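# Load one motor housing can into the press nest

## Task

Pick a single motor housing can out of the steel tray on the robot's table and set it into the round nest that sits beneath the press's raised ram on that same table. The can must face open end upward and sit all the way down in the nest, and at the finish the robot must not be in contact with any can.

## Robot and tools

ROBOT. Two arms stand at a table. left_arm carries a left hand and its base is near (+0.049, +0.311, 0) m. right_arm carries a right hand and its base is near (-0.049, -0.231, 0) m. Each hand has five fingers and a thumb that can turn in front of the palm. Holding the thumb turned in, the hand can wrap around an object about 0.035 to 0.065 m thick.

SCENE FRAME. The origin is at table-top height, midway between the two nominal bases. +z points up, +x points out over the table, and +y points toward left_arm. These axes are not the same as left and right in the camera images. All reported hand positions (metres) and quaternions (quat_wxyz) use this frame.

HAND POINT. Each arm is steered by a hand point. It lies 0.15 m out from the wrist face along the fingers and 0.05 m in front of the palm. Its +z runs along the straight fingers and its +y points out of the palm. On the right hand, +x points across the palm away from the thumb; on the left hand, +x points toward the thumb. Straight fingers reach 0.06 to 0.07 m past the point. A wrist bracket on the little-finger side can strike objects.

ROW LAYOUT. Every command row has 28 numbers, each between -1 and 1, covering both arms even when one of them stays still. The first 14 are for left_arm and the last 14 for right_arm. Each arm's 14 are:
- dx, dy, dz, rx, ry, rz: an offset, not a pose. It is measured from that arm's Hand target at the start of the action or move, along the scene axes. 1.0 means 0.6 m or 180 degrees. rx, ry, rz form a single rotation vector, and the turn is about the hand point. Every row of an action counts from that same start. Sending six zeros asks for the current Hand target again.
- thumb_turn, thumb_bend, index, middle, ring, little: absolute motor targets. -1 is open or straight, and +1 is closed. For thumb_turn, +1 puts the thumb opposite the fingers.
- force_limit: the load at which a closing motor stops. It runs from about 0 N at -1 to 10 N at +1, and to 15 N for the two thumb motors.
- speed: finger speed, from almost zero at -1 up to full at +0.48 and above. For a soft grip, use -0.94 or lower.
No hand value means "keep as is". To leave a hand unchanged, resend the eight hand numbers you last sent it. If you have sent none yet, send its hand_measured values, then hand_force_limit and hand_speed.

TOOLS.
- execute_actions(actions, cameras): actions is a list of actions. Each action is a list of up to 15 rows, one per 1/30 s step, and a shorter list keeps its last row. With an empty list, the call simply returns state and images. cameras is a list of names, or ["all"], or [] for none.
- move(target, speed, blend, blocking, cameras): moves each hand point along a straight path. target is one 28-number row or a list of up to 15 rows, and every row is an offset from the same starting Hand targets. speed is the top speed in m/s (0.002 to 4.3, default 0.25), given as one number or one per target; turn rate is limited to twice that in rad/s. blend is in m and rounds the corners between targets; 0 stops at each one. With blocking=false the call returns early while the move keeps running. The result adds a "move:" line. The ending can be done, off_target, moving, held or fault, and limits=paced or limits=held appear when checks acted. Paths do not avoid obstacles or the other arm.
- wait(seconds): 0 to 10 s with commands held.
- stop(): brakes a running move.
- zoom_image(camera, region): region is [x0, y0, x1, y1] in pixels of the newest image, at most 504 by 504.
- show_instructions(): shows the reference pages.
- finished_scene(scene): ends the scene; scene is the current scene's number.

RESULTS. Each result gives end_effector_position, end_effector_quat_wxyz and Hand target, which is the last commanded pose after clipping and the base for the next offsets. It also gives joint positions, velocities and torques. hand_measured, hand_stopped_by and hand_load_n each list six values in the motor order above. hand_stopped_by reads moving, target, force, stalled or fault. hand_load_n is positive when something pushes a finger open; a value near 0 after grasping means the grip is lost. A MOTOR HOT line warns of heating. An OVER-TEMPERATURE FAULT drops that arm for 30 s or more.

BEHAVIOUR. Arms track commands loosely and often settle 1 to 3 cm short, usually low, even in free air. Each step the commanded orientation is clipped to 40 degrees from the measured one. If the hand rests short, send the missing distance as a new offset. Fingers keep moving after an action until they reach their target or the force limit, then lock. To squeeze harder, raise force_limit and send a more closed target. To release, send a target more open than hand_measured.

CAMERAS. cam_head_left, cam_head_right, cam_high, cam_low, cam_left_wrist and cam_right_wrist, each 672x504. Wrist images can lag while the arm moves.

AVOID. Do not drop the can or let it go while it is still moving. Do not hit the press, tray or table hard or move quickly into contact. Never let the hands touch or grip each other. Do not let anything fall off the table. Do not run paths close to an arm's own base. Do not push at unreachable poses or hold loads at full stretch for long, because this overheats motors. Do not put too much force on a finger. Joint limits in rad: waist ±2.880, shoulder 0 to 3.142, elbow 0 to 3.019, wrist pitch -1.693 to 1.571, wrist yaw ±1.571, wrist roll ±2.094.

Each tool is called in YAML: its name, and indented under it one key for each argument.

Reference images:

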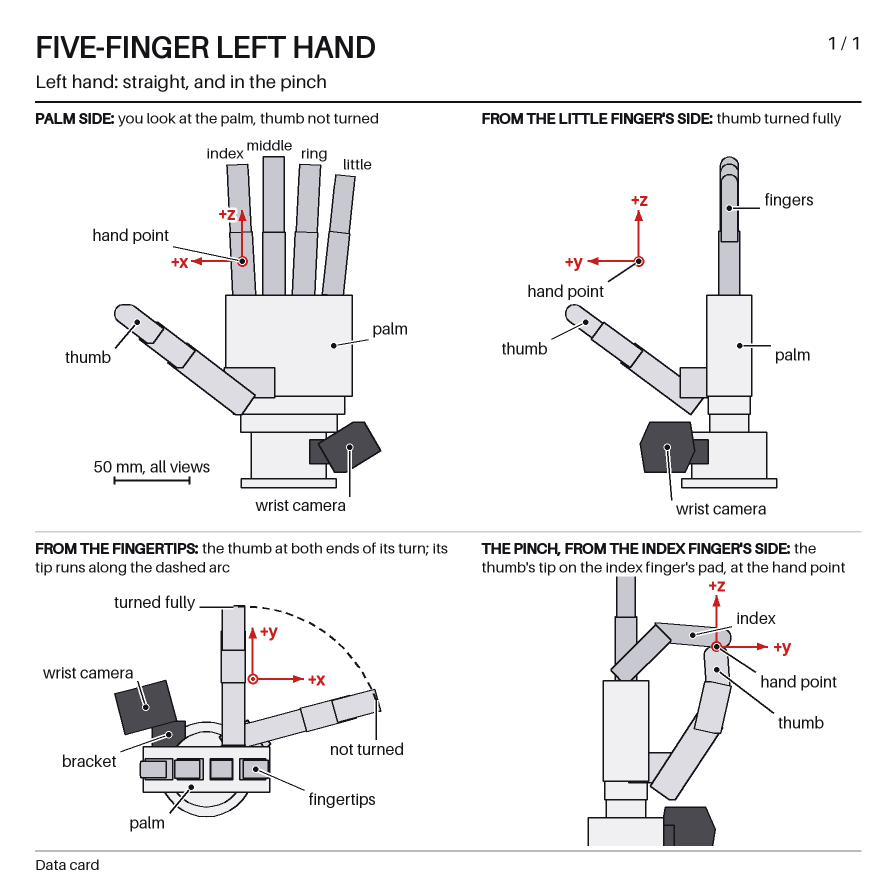

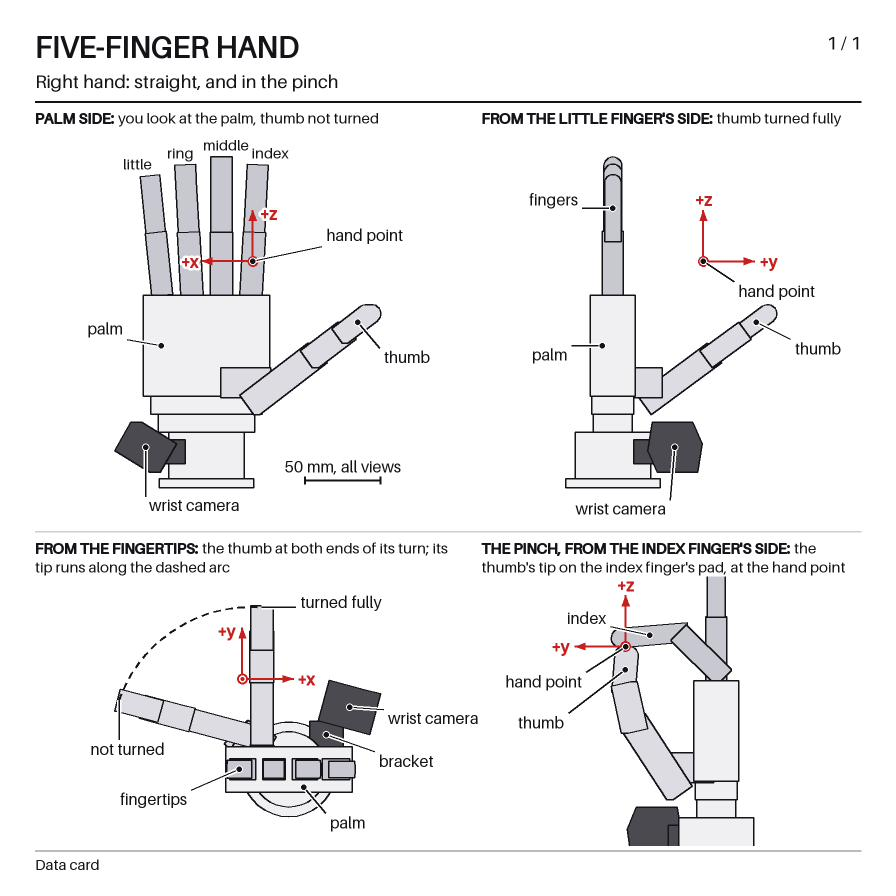

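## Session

execute_actions:
  actions: []

zoom_image:
  camera: "cam_high"
  region: [290, 240, 450, 470]

zoom_image:
  camera: "cam_head_right"
  region: [80, 150, 410, 330]

Scene clock: 0.00 s.
left_arm: end_effector_position=(+0.5649, +0.3216, +0.1825) hand_measured=(-1.000, -1.000, -1.000, -1.000, -1.000, -1.000) hand_load_n=(+0.0, +0.0, +0.0, +0.0, +0.0, +0.0) hand_stopped_by=(target, target, target, target, target, target) hand_force_limit=0.00 hand_speed=-0.80 end_effector_quat_wxyz=(-0.100, +0.749, -0.397, +0.521) | right_arm: end_effector_position=(+0.6449, -0.1623, +0.2589) hand_measured=(-1.000, -1.000, -1.000, -1.000, -1.000, -1.000) hand_load_n=(+0.0, +0.0, +0.0, +0.0, +0.0, +0.0) hand_stopped_by=(target, target, target, target, target, target) hand_force_limit=0.00 hand_speed=-0.80 end_effector_quat_wxyz=(-0.247, +0.664, +0.393, +0.587)
Joint positions: left_arm=[0.364 1.345 0.803 0.006 0.548 -0.593] | right_arm=[-0.118 1.642 1.209 0.084 -0.984 -2.002]
Joint velocities: within noise
Joint torques (N m): no reading
Heat: left arm: hottest elbow 33 °C; right arm: hottest elbow 33 °C.
Hand target: left_arm +0.5709, +0.3236, +0.1883; -0.104, +0.745, -0.397, +0.525 | right_arm +0.6507, -0.1628, +0.2713; -0.241, +0.657, +0.396, +0.595
camera_calibration:
cam_left_wrist: T_world_to_cam=[[0.522232, 0.425053, 0.739326, -0.56235], [-0.4658, -0.584024, 0.66479, 0.328277], [0.714355, -0.691553, -0.107007, -0.0422439], [0, 0, 0, 1]] pos_world=[0.476766, 0.401536, 0.193005]
cam_right_wrist: T_world_to_cam=[[0.791373, -0.477695, 0.381493, -0.686189], [-0.129142, -0.740581, -0.659441, 0.1316], [0.597538, 0.472597, -0.647765, -0.0332123], [0, 0, 0, 1]] pos_world=[0.579872, -0.214633, 0.327045]

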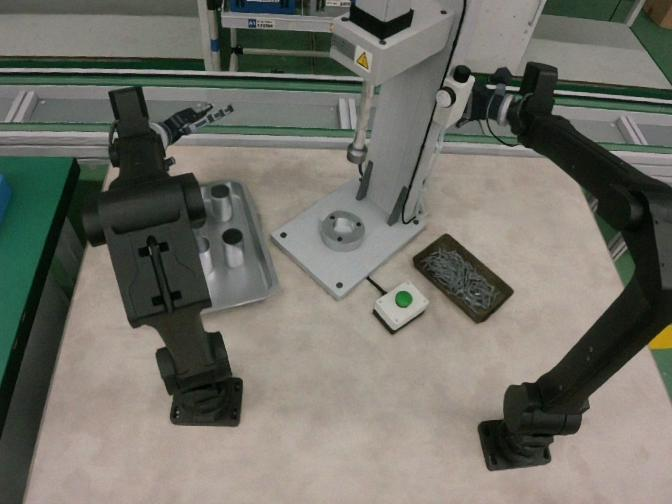

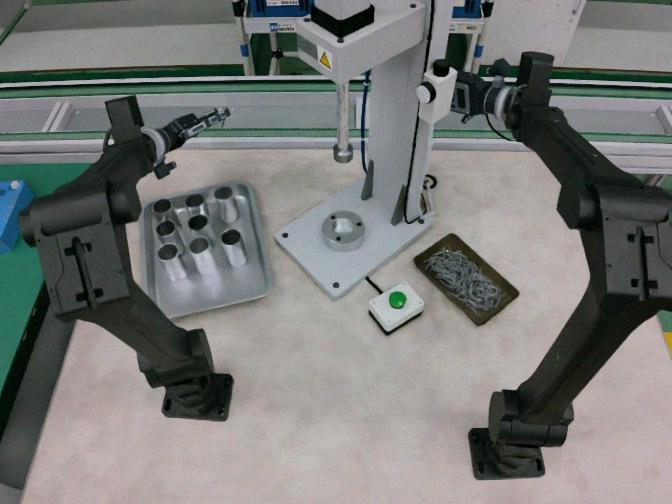

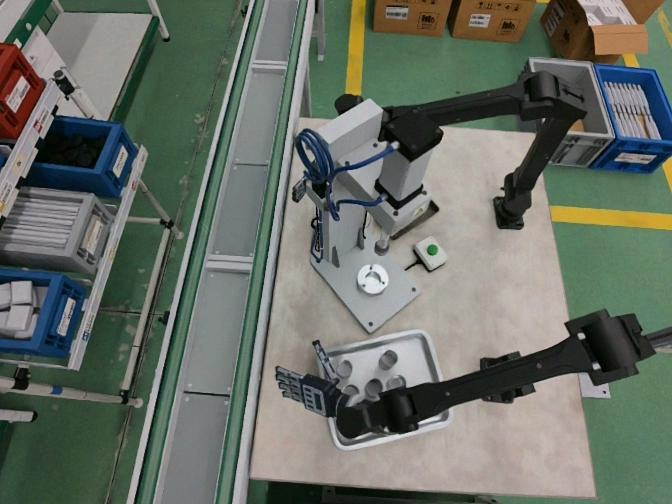

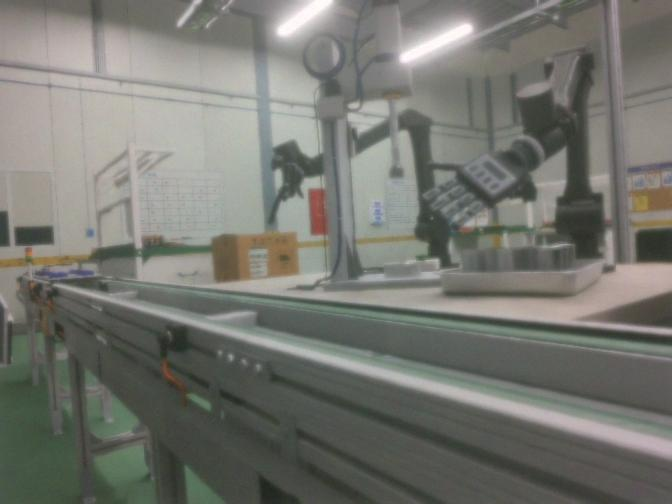

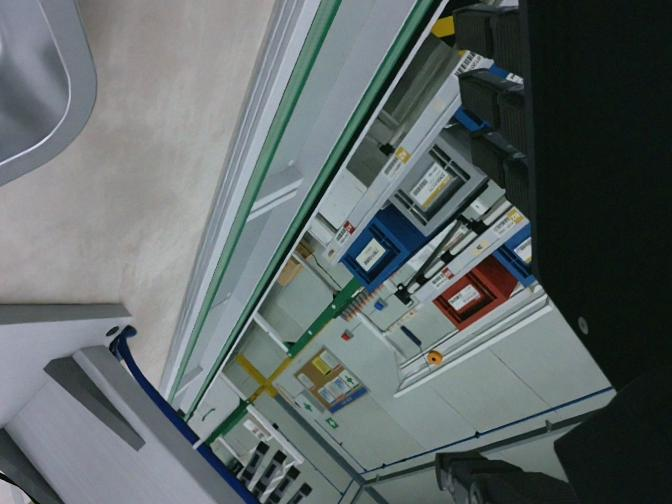

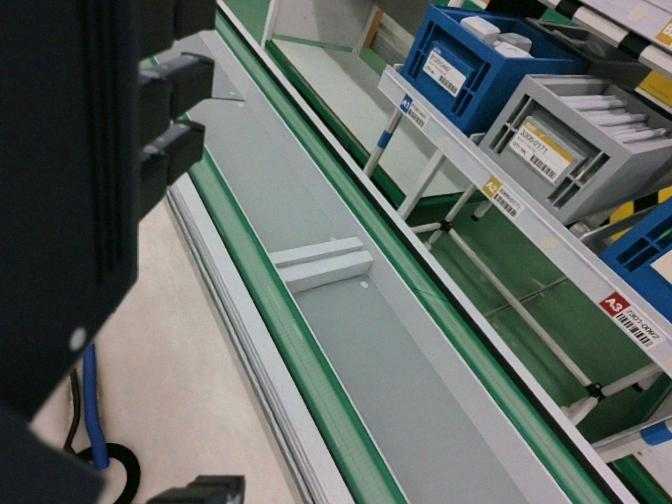

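Scaled by 2.191 from the camera's 672x504 image, which has a finer 960x720 frame.

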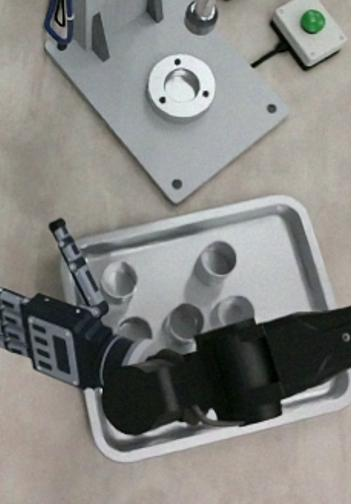

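Scaled by 1.527 from the camera's 672x504 image, which has a finer 960x720 frame.

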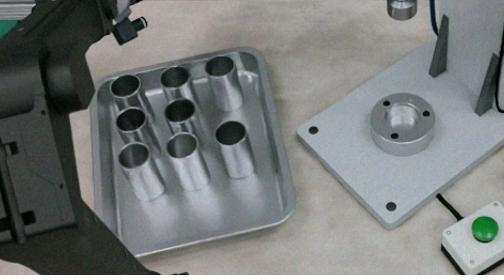

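move:
  target: [-0.177,-0.039,0.08,0.6377,0.16,-0.1313,1,-0.4,-0.3,-0.3,-1,-1,0,0.2,0,0,0,0,0,0,-1,-1,-1,-1,-1,-1,0,-0.8]
  cameras: ["cam_left_wrist","cam_high","cam_head_right"]
  speed: 0.25

zoom_image:
  camera: "cam_high"
  region: [310, 320, 450, 460]

zoom_image:
  camera: "cam_high"
  region: [350, 255, 395, 300]

zoom_image:
  camera: "cam_head_right"
  region: [310, 190, 380, 260]

Scene clock: 102.97 s.
left_arm: end_effector_position=(+0.4621, +0.3023, +0.2419) hand_measured=(+1.000, -0.400, -0.300, -0.300, -1.000, -1.000) hand_load_n=(+0.0, +0.0, +0.0, +0.0, +0.0, +0.0) hand_stopped_by=(target, target, target, target, target, target) hand_force_limit=0.00 hand_speed=0.20 end_effector_quat_wxyz=(+0.498, -0.332, +0.776, +0.200) | right_arm: end_effector_position=(+0.6449, -0.1623, +0.2589) hand_measured=(-1.000, -1.000, -1.000, -1.000, -1.000, -1.000) hand_load_n=(+0.0, +0.0, -0.5, +0.0, +0.0, +0.0) hand_stopped_by=(target, target, target, target, target, target) hand_force_limit=0.00 hand_speed=-0.80 end_effector_quat_wxyz=(-0.247, +0.664, +0.393, +0.587)
Joint positions: left_arm=[-0.406 1.251 0.993 -0.703 -1.027 0.663] | right_arm=[-0.118 1.642 1.209 0.084 -0.984 -2.002]
Joint torques (N m): left_arm=[0.97 -7.71 9.62 1.8 -0.87 0.09] | right_arm=[-0.03 -13.74 9.16 2.26 -0.36 -0.08]
Heat: left arm: hottest elbow 39 °C; right arm: hottest elbow 44 °C.
Hand target: left_arm +0.4646, +0.3000, +0.2363; +0.496, -0.324, +0.779, +0.205 | right_arm +0.6507, -0.1628, +0.2713; -0.241, +0.657, +0.396, +0.595
Off the commanded pose: left_arm 0.006 m, 1 deg | right_arm 0.014 m, 1 deg.
move: off_target (right_arm)
camera_calibration:
cam_left_wrist: T_world_to_cam=[[0.607563, -0.752264, -0.254884, 0.0125422], [-0.745825, -0.429972, -0.508792, 0.596303], [0.273153, 0.499222, -0.822292, 0.0412325], [0, 0, 0, 1]] pos_world=[0.425855, 0.245245, 0.340496]
Images, in order (width x height): cam_head_right 672x504, cam_high 672x504, cam_left_wrist 672x504.

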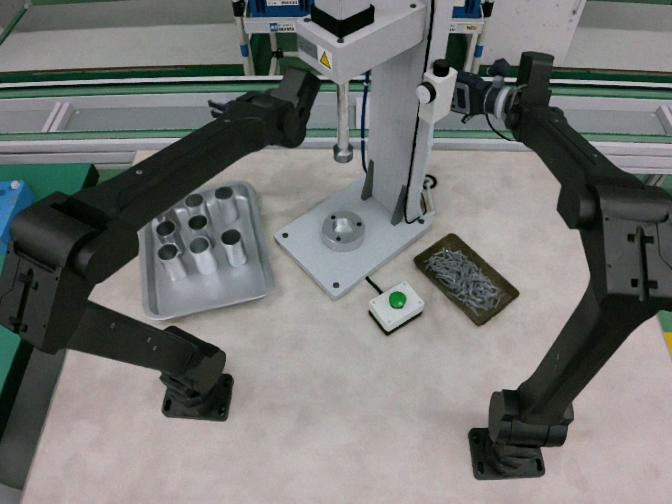

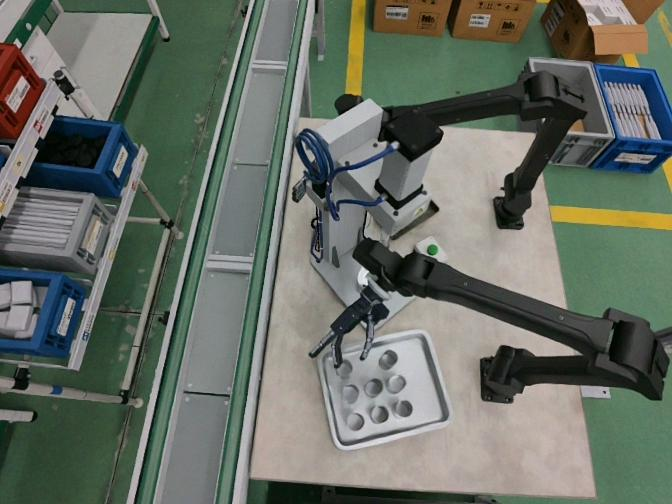

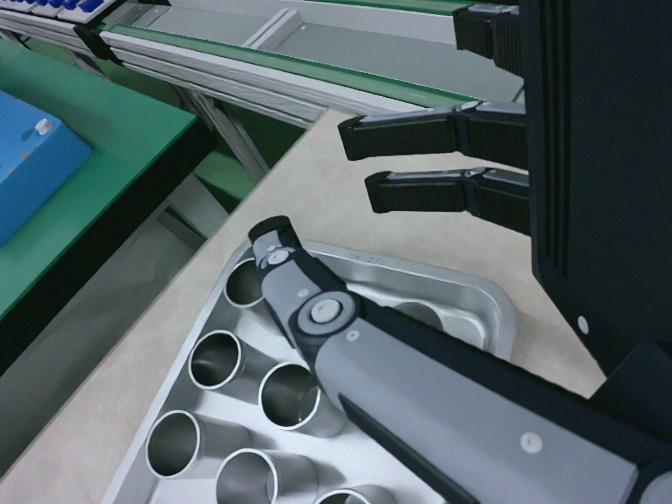

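Scaled by 3.600 from the camera's 672x504 image, which has a finer 960x720 frame.

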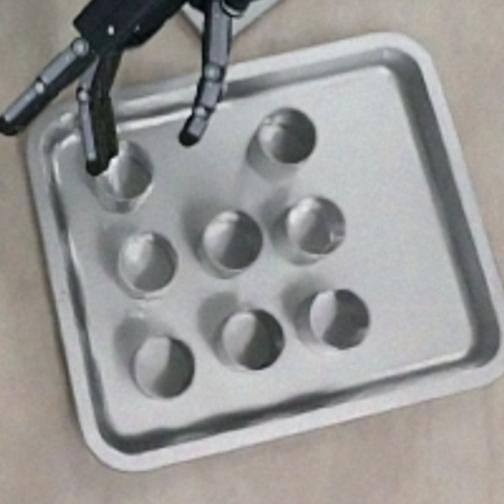

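Scaled by 11.200 from the camera's 672x504 image, which has a finer 960x720 frame.

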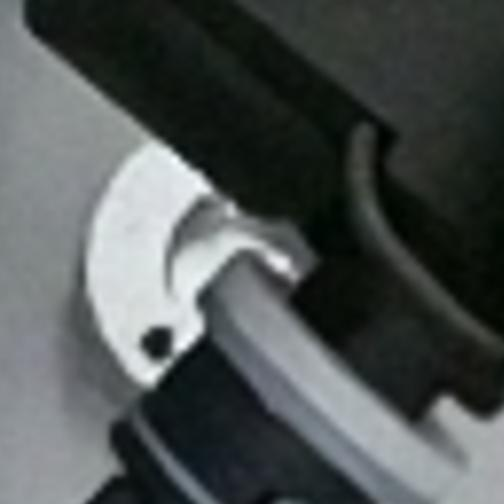

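Scaled by 7.200 from the camera's 672x504 image, which has a finer 960x720 frame.

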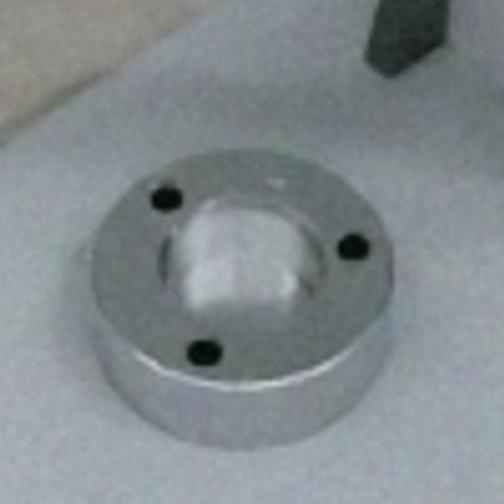

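move:
  target: [0.0268,0.0428,-0.203,0,0,0,1,-0.4,-0.3,-0.3,-1,-1,0,0.2,0,0,0,0,0,0,-1,-1,-1,-1,-1,-1,0,-0.8]
  speed: 0.15
  cameras: ["cam_left_wrist","cam_high"]

zoom_image:
  camera: "cam_high"
  region: [310, 325, 390, 405]

Scene clock: 127.43 s.
left_arm: end_effector_position=(+0.4784, +0.3239, +0.1172) hand_measured=(+1.000, -0.400, -0.300, -0.300, -1.000, -1.000) hand_load_n=(+0.0, +0.0, +0.0, +0.0, +0.0, -0.5) hand_stopped_by=(target, target, target, target, target, target) hand_force_limit=0.00 hand_speed=0.20 end_effector_quat_wxyz=(+0.497, -0.326, +0.778, +0.204) | right_arm: end_effector_position=(+0.6449, -0.1623, +0.2589) hand_measured=(-1.000, -1.000, -1.000, -1.000, -1.000, -1.000) hand_load_n=(+0.0, +0.0, +0.0, +0.0, +0.0, +0.0) hand_stopped_by=(target, target, target, target, target, target) hand_force_limit=0.00 hand_speed=-0.80 end_effector_quat_wxyz=(-0.247, +0.664, +0.393, +0.587)
Joint positions: left_arm=[-0.339 1.422 0.775 -0.225 -0.986 0.779] | right_arm=[-0.118 1.642 1.209 0.084 -0.984 -2.002]
Joint torques (N m): left_arm=[1.96 -9.23 8.31 1.91 -0.53 0.08] | right_arm=[0.26 -13.68 9.09 2.3 -0.36 -0.07]
Heat: left arm: hottest elbow 39 °C; right arm: hottest elbow 44 °C.
Hand target: left_arm +0.4806, +0.3259, +0.1144; +0.496, -0.324, +0.779, +0.205 | right_arm +0.6507, -0.1628, +0.2713; -0.241, +0.657, +0.396, +0.595
Off the commanded pose: left_arm 0.004 m, 0 deg | right_arm 0.014 m, 1 deg.
move: off_target (right_arm)
camera_calibration:
cam_left_wrist: T_world_to_cam=[[0.600674, -0.753808, -0.26639, -0.00772518], [-0.752465, -0.420442, -0.506977, 0.55423], [0.270162, 0.504977, -0.819763, -0.0772796], [0, 0, 0, 1]] pos_world=[0.442557, 0.266222, 0.215573]
Images, in order (width x height): cam_high 672x504, cam_left_wrist 672x504.

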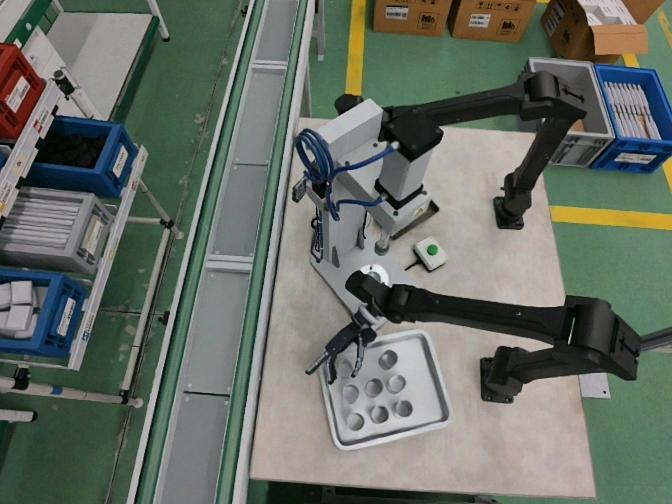

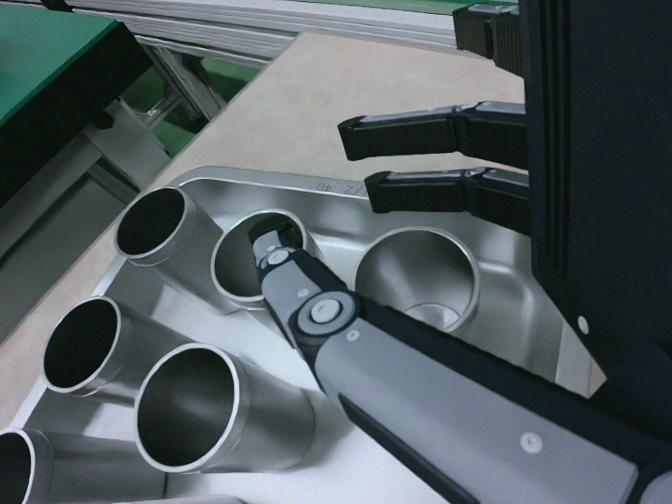

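Scaled by 6.300 from the camera's 672x504 image, which has a finer 960x720 frame.

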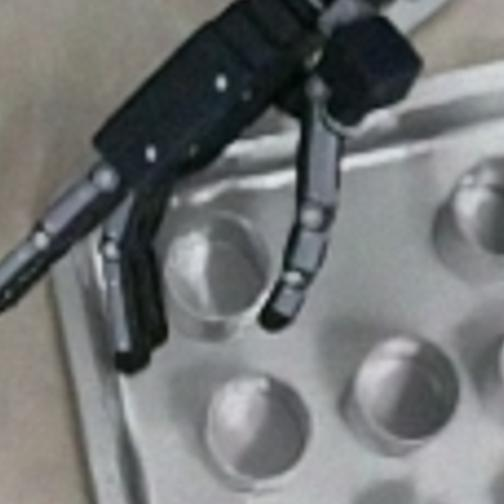

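move:
  target: [-0.004,0.002,-0.086,0,0,0,1,-0.4,-0.3,-0.3,-1,-1,0,0.2,0,0,0,0,0,0,-1,-1,-1,-1,-1,-1,0,-0.8]
  speed: 0.08
  cameras: ["cam_left_wrist","cam_high"]

zoom_image:
  camera: "cam_high"
  region: [310, 325, 390, 405]

Scene clock: 142.90 s.
left_arm: end_effector_position=(+0.4784, +0.3239, +0.0691) hand_measured=(+1.000, -0.400, -0.300, -0.300, -1.000, -1.000) hand_load_n=(+0.0, +0.0, +0.0, +0.0, +0.0, +0.0) hand_stopped_by=(target, target, target, target, target, target) hand_force_limit=0.00 hand_speed=0.20 end_effector_quat_wxyz=(+0.500, -0.328, +0.776, +0.201) | right_arm: end_effector_position=(+0.6449, -0.1623, +0.2589) hand_measured=(-1.000, -1.000, -1.000, -1.000, -1.000, -1.000) hand_load_n=(+0.0, +0.0, +0.0, +0.0, +0.0, +0.0) hand_stopped_by=(target, target, target, target, target, target) hand_force_limit=0.00 hand_speed=-0.80 end_effector_quat_wxyz=(-0.247, +0.664, +0.393, +0.587)
Joint positions: left_arm=[-0.339 1.524 0.716 -0.054 -0.986 0.781] | right_arm=[-0.118 1.642 1.209 0.084 -0.984 -2.002]
Joint torques (N m): left_arm=[1.9 -9.47 7.02 1.91 -0.5 0.11] | right_arm=[0.32 -13.86 9.13 2.21 -0.37 -0.08]
Heat: left arm: hottest elbow 38 °C; right arm: hottest elbow 44 °C.
Hand target: left_arm +0.4783, +0.3270, +0.0628; +0.496, -0.324, +0.779, +0.205 | right_arm +0.6507, -0.1628, +0.2713; -0.241, +0.657, +0.396, +0.595
Off the commanded pose: left_arm 0.007 m, 1 deg | right_arm 0.014 m, 1 deg.
move: off_target (right_arm)
camera_calibration:
cam_left_wrist: T_world_to_cam=[[0.602783, -0.75492, -0.258357, -0.021787], [-0.747915, -0.421771, -0.512573, 0.528472], [0.277984, 0.5022, -0.818853, -0.119634], [0, 0, 0, 1]] pos_world=[0.441641, 0.266527, 0.167289]
Images, in order (width x height): cam_high 672x504, cam_left_wrist 672x504.

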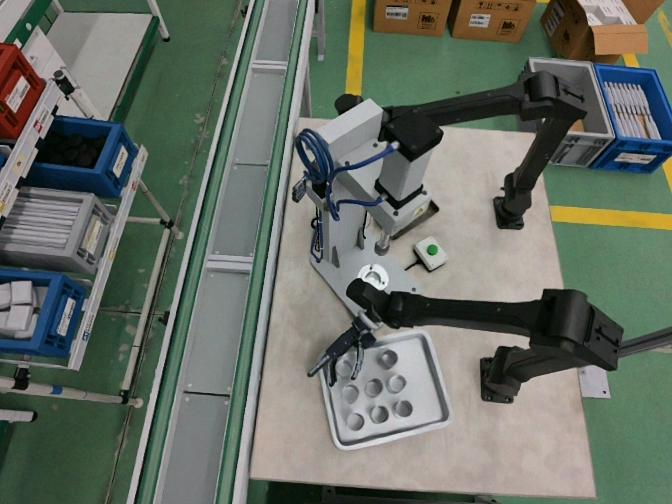

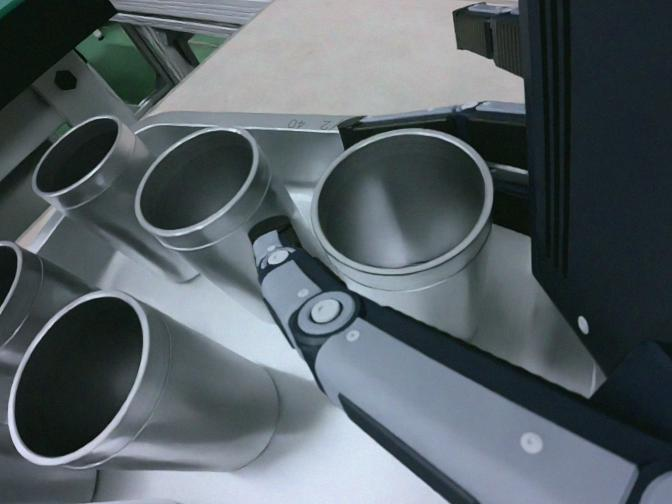

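Scaled by 6.300 from the camera's 672x504 image, which has a finer 960x720 frame.

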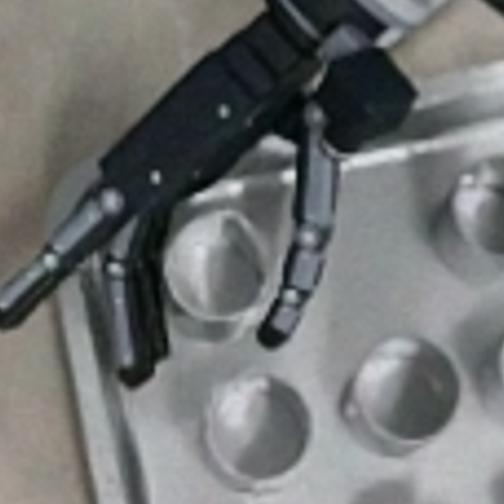

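execute_actions:
  actions:
    - [[0,0,0,0,0,0,1,0.3,0.4,0.4,-1,-1,-0.3,-0.9,0,0,0,0,0,0,-1,-1,-1,-1,-1,-1,0,-0.8]]
  cameras: ["cam_left_wrist","cam_high"]

zoom_image:
  camera: "cam_high"
  region: [310, 325, 390, 405]

Scene clock: 153.73 s.
left_arm: end_effector_position=(+0.4789, +0.3243, +0.0694) hand_measured=(+1.000, -0.232, +0.052, +0.266, -1.000, -1.000) hand_load_n=(+1.0, +6.0, +2.5, +6.0, +0.0, +0.0) hand_stopped_by=(target, force, force, force, target, target) hand_force_limit=-0.30 hand_speed=-0.90 end_effector_quat_wxyz=(+0.501, -0.328, +0.776, +0.200) | right_arm: end_effector_position=(+0.6449, -0.1623, +0.2589) hand_measured=(-1.000, -1.000, -1.000, -1.000, -1.000, -1.000) hand_load_n=(+0.0, +0.0, +0.0, +0.0, +0.0, +0.0) hand_stopped_by=(target, target, target, target, target, target) hand_force_limit=0.00 hand_speed=-0.80 end_effector_quat_wxyz=(-0.247, +0.664, +0.393, +0.587)
Joint positions: left_arm=[-0.338 1.524 0.716 -0.051 -0.986 0.783] | right_arm=[-0.118 1.642 1.209 0.084 -0.984 -2.002]
Joint torques (N m): left_arm=[1.79 -9.35 6.98 1.8 -0.52 0.08] | right_arm=[0.38 -13.74 9.1 2.29 -0.38 -0.06]
Heat: left arm: hottest elbow 38 °C; right arm: hottest elbow 44 °C.
Hand target: left_arm +0.4783, +0.3269, +0.0628; +0.496, -0.324, +0.779, +0.205 | right_arm +0.6507, -0.1628, +0.2713; -0.241, +0.657, +0.396, +0.595
Off the commanded pose: left_arm 0.007 m, 1 deg | right_arm 0.014 m, 1 deg.
Step readings (end_effector_position of left_arm | right_arm):
0: (+0.4784, +0.3239, +0.0691) | (+0.6449, -0.1623, +0.2589)
1: (+0.4784, +0.3239, +0.0691) | (+0.6449, -0.1623, +0.2589)
2: (+0.4784, +0.3239, +0.0691) | (+0.6449, -0.1623, +0.2589)
4: (+0.4784, +0.3239, +0.0691) | (+0.6449, -0.1623, +0.2589)
8: (+0.4784, +0.3239, +0.0691) | (+0.6449, -0.1623, +0.2589)
15: (+0.4784, +0.3239, +0.0691) | (+0.6449, -0.1623, +0.2589)
camera_calibration:
cam_left_wrist: T_world_to_cam=[[0.602942, -0.755019, -0.257696, -0.0218022], [-0.747346, -0.421512, -0.513616, 0.528946], [0.279168, 0.502269, -0.818408, -0.120315], [0, 0, 0, 1]] pos_world=[0.442039, 0.266927, 0.16759]
Images, in order (width x height): cam_high 672x504, cam_left_wrist 672x504.

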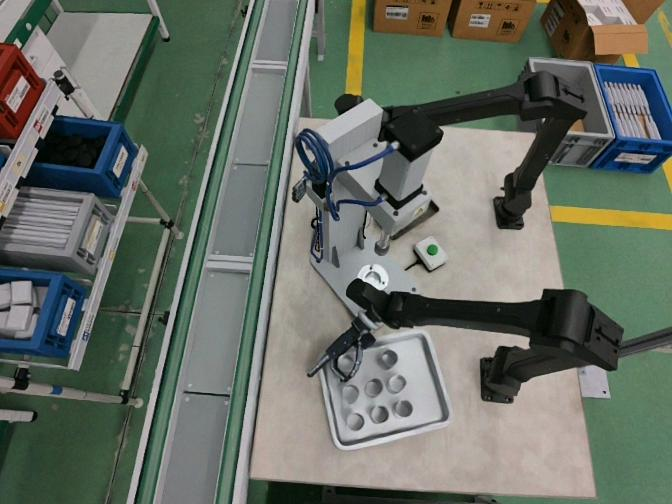

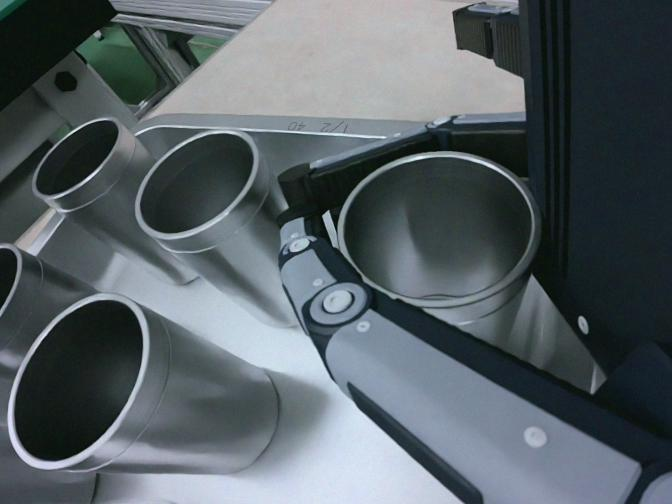

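Scaled by 6.300 from the camera's 672x504 image, which has a finer 960x720 frame.

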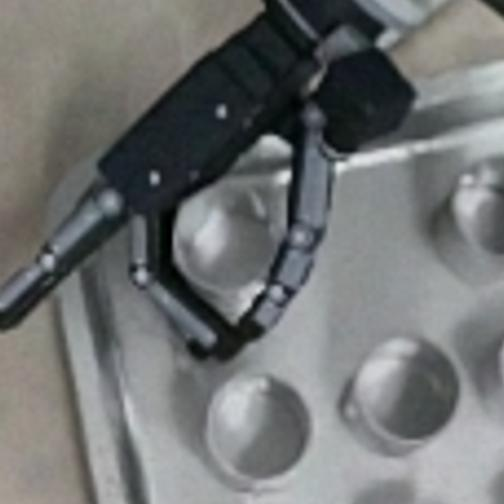

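move:
  target:
    - [0,0,0.08,0,0,0,1,0.3,0.4,0.4,-1,-1,-0.3,-0.9,0,0,0,0,0,0,-1,-1,-1,-1,-1,-1,0,-0.8]
    - [0,-0.02,0.24,0,0,0,1,0.3,0.4,0.4,-1,-1,-0.3,-0.9,0,0,0,0,0,0,-1,-1,-1,-1,-1,-1,0,-0.8]
  cameras: ["cam_left_wrist","cam_high","cam_head_right"]
  blend: [0.01,0]
  speed: [0.06,0.15]

zoom_image:
  camera: "cam_left_wrist"
  region: [270, 120, 570, 420]

Scene clock: 163.47 s.
left_arm: end_effector_position=(+0.4684, +0.3218, +0.1897) hand_measured=(+1.000, -0.232, +0.052, +0.266, -1.000, -1.000) hand_load_n=(+1.0, +6.0, +0.0, +6.5, +0.0, +0.0) hand_stopped_by=(target, force, force, force, target, target) hand_force_limit=-0.30 hand_speed=-0.90 end_effector_quat_wxyz=(+0.483, -0.316, +0.787, +0.217) | right_arm: end_effector_position=(+0.6449, -0.1623, +0.2589) hand_measured=(-1.000, -1.000, -1.000, -1.000, -1.000, -1.000) hand_load_n=(+0.0, +0.0, +0.0, +0.0, +0.0, +0.0) hand_stopped_by=(target, target, target, target, target, target) hand_force_limit=0.00 hand_speed=-0.80 end_effector_quat_wxyz=(-0.247, +0.664, +0.393, +0.587)
Joint positions: left_arm=[-0.354 1.304 0.89 -0.519 -0.993 0.763] | right_arm=[-0.118 1.642 1.209 0.084 -0.984 -2.002]
Joint torques (N m): left_arm=[0.67 -9.82 13.11 0.84 -0.98 -0.08] | right_arm=[0.38 -13.86 9.09 2.21 -0.37 -0.06]
Heat: left arm: hottest elbow 39 °C; right arm: hottest elbow 44 °C.
Hand target: left_arm +0.4782, +0.3150, +0.2068; +0.496, -0.324, +0.779, +0.205 | right_arm +0.6507, -0.1628, +0.2713; -0.241, +0.657, +0.396, +0.595
Off the commanded pose: left_arm 0.021 m, 2 deg | right_arm 0.014 m, 1 deg.
move: off_target (left_arm, right_arm)
camera_calibration:
cam_left_wrist: T_world_to_cam=[[0.585851, -0.7507, -0.305333, 0.0293457], [-0.775103, -0.409025, -0.481575, 0.58472], [0.236629, 0.518795, -0.821497, -0.00249905], [0, 0, 0, 1]] pos_world=[0.436617, 0.262491, 0.288493]
Images, in order (width x height): cam_head_right 672x504, cam_high 672x504, cam_left_wrist 672x504.

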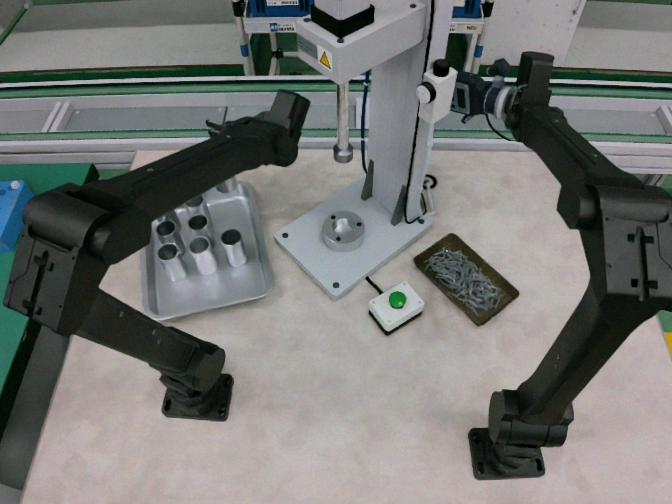

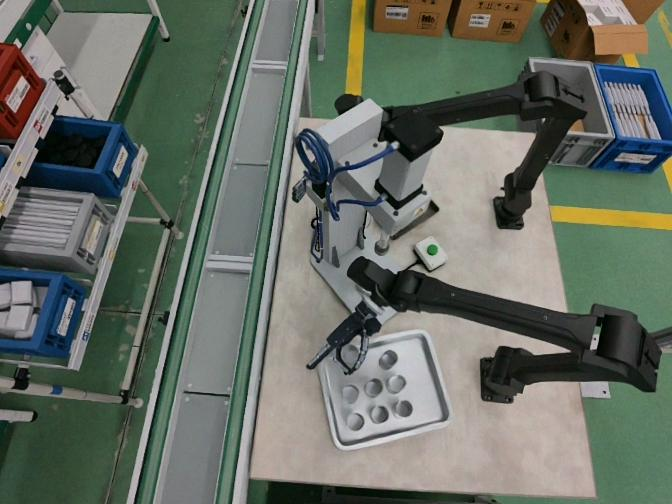

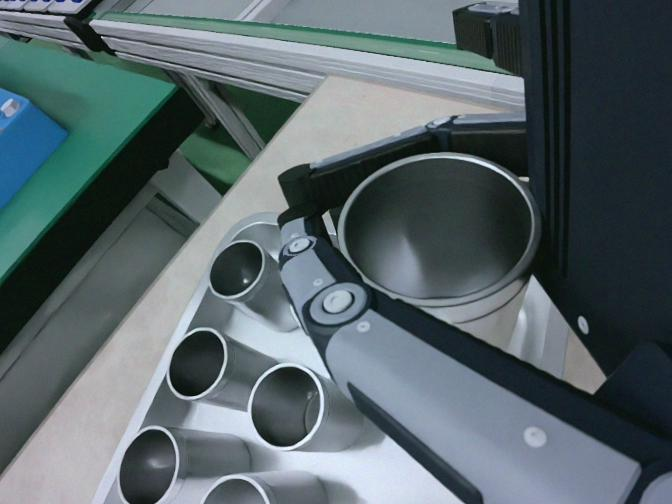

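Scaled by 1.680 from the camera's 672x504 image, which has a finer 960x720 frame.

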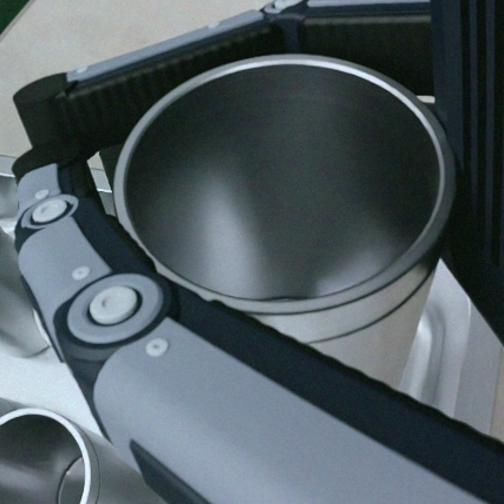

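move:
  target:
    - [0.008,-0.2,-0.01,-0.0032,-0.0245,-0.408,1,0.3,0.4,0.4,-1,-1,-0.3,-0.9,0,0,0,0,0,0,-1,-1,-1,-1,-1,-1,0,-0.8]
    - [-0.0137,-0.33,-0.086,-0.0046,-0.035,-0.5828,1,0.3,0.4,0.4,-1,-1,-0.3,-0.9,0,0,0,0,0,0,-1,-1,-1,-1,-1,-1,0,-0.8]
  blend: [0.03,0]
  cameras: ["cam_high","cam_low","cam_left_wrist"]
  speed: 0.2

zoom_image:
  camera: "cam_high"
  region: [350, 250, 395, 295]

zoom_image:
  camera: "cam_low"
  region: [370, 190, 460, 290]

Scene clock: 216.77 s.
left_arm: end_effector_position=(+0.4615, +0.1161, +0.1452) hand_measured=(+1.000, -0.232, +0.052, +0.266, -1.000, -1.000) hand_load_n=(+1.0, +6.0, +0.0, +6.5, +0.0, +0.0) hand_stopped_by=(target, force, force, force, target, target) hand_force_limit=-0.30 hand_speed=-0.90 end_effector_quat_wxyz=(+0.484, +0.401, +0.719, -0.296) | right_arm: end_effector_position=(+0.6449, -0.1623, +0.2589) hand_measured=(-1.000, -1.000, -1.000, -1.000, -1.000, -1.000) hand_load_n=(+0.0, +0.0, +0.0, +0.0, +0.0, +0.0) hand_stopped_by=(target, target, target, target, target, target) hand_force_limit=0.00 hand_speed=-0.80 end_effector_quat_wxyz=(-0.247, +0.664, +0.393, +0.587)
Joint positions: left_arm=[-0.221 1.096 0.49 0.11 0.727 1.878] | right_arm=[-0.118 1.642 1.209 0.084 -0.984 -2.002]
Joint torques (N m): left_arm=[2.14 -5.07 10.1 2.73 0.58 0.15] | right_arm=[0.09 -13.68 9.06 2.18 -0.37 -0.06]
Heat: left arm: hottest elbow 44 °C; right arm: hottest elbow 45 °C.
Hand target: left_arm +0.4702, +0.1170, +0.1554; +0.500, +0.408, +0.708, -0.288 | right_arm +0.6507, -0.1628, +0.2713; -0.241, +0.657, +0.396, +0.595
Off the commanded pose: left_arm 0.013 m, 2 deg | right_arm 0.014 m, 1 deg.
move: off_target (left_arm, right_arm)
camera_calibration:
cam_left_wrist: T_world_to_cam=[[-0.879711, -0.406885, -0.246074, 0.49326], [-0.206865, 0.793439, -0.572416, 0.085092], [0.428152, -0.452657, -0.782168, 0.0879803], [0, 0, 0, 1]] pos_world=[0.41386, 0.17301, 0.238902]
Images, in order (width x height): cam_high 672x504, cam_low 672x504, cam_left_wrist 672x504.

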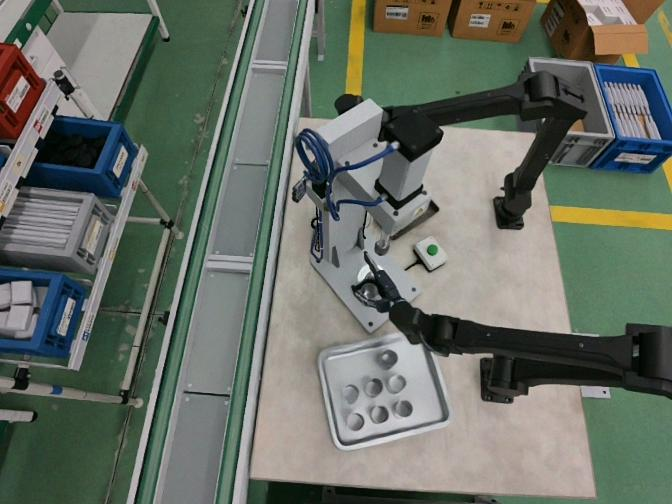

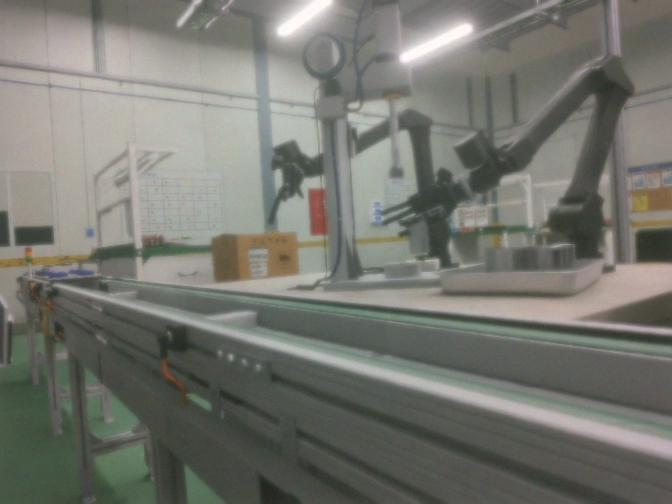

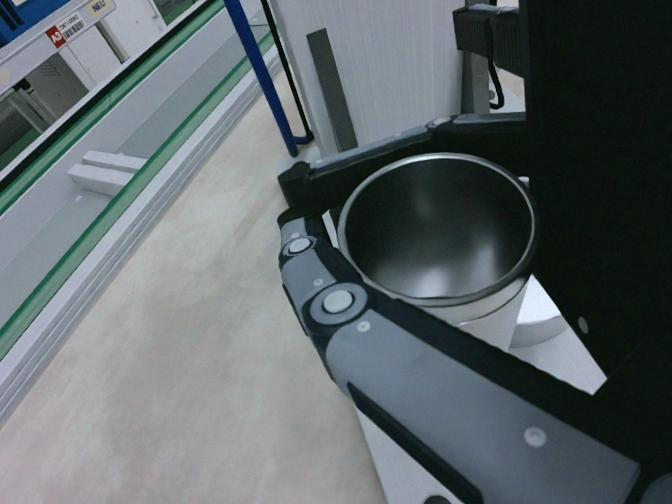

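Scaled by 11.200 from the camera's 672x504 image, which has a finer 960x720 frame.

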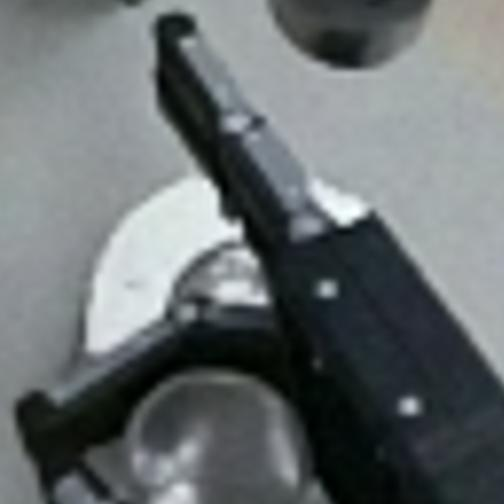

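Scaled by 5.040 from the camera's 672x504 image, which has a finer 960x720 frame.

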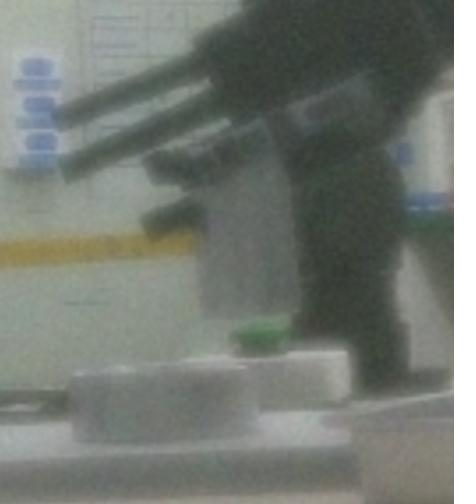

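move:
  target: [-0.0195,-0.1345,-0.010,-0.002,-0.0035,0,1,0.3,0.4,0.4,-1,-1,-0.3,-0.9,0,0,0,0,0,0,-1,-1,-1,-1,-1,-1,0,-0.8]
  speed: 0.08
  cameras: ["cam_high","cam_low","cam_head_right"]

zoom_image:
  camera: "cam_high"
  region: [350, 255, 395, 300]

zoom_image:
  camera: "cam_low"
  region: [380, 210, 440, 285]

zoom_image:
  camera: "cam_head_right"
  region: [310, 190, 380, 260]

Scene clock: 256.83 s.
left_arm: end_effector_position=(+0.4482, +0.0431, +0.1342) hand_measured=(+1.000, -0.232, +0.052, +0.266, -1.000, -1.000) hand_load_n=(+1.0, +6.0, +0.5, +6.5, +0.0, +0.0) hand_stopped_by=(target, force, force, force, target, target) hand_force_limit=-0.30 hand_speed=-0.90 end_effector_quat_wxyz=(+0.489, +0.411, +0.714, -0.287) | right_arm: end_effector_position=(+0.6449, -0.1623, +0.2589) hand_measured=(-1.000, -1.000, -1.000, -1.000, -1.000, -1.000) hand_load_n=(+0.0, +0.0, +0.0, +0.0, +0.0, +0.0) hand_stopped_by=(target, target, target, target, target, target) hand_force_limit=0.00 hand_speed=-0.80 end_effector_quat_wxyz=(-0.247, +0.664, +0.393, +0.587)
Joint positions: left_arm=[-0.471 1.181 0.49 0.271 0.498 1.772] | right_arm=[-0.118 1.642 1.209 0.084 -0.984 -2.002]
Joint torques (N m): left_arm=[1.08 -5.89 10.99 2.96 0.11 -0.11] | right_arm=[0.32 -13.8 9.1 2.19 -0.38 -0.06]
Heat: left arm: hottest elbow 41 °C; right arm: hottest elbow 45 °C.
Hand target: left_arm +0.4584, +0.0362, +0.1492; +0.505, +0.408, +0.704, -0.288 | right_arm +0.6507, -0.1628, +0.2713; -0.241, +0.657, +0.396, +0.595
Off the commanded pose: left_arm 0.020 m, 2 deg | right_arm 0.014 m, 1 deg.
move: off_target (left_arm, right_arm)
Images, in order (width x height): cam_head_right 672x504, cam_high 672x504, cam_low 672x504.

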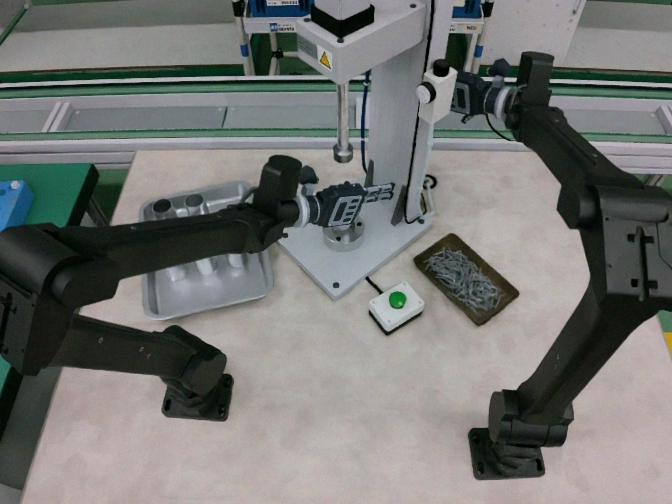

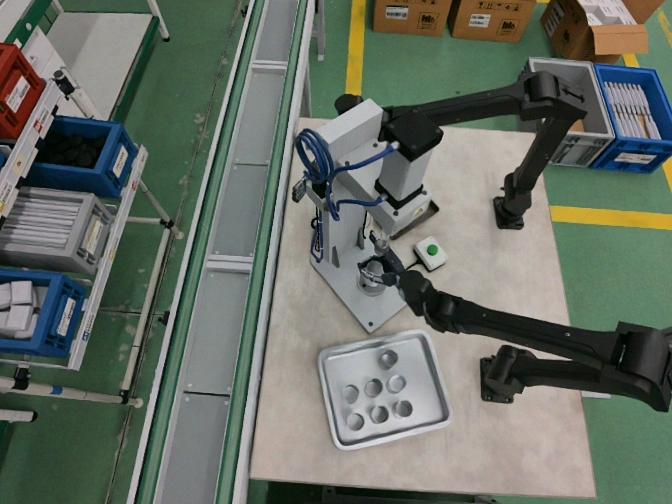

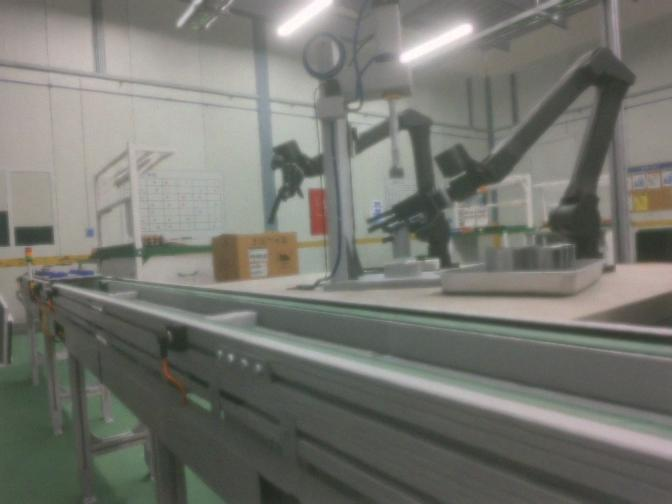

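Scaled by 11.200 from the camera's 672x504 image, which has a finer 960x720 frame.

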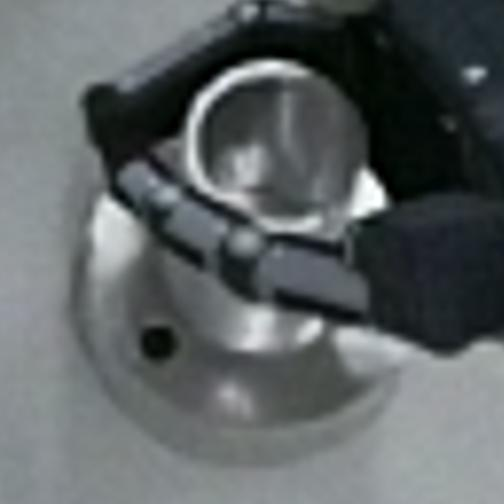

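Scaled by 6.720 from the camera's 672x504 image, which has a finer 960x720 frame.

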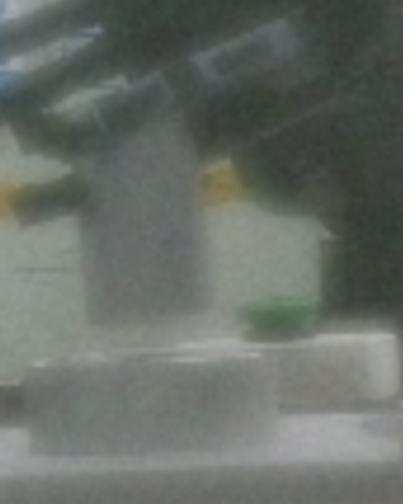

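Scaled by 7.200 from the camera's 672x504 image, which has a finer 960x720 frame.

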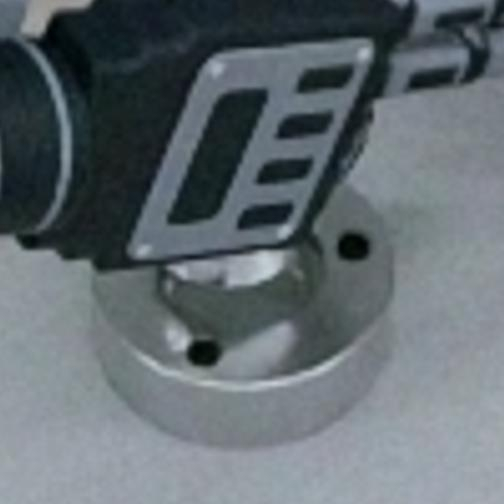

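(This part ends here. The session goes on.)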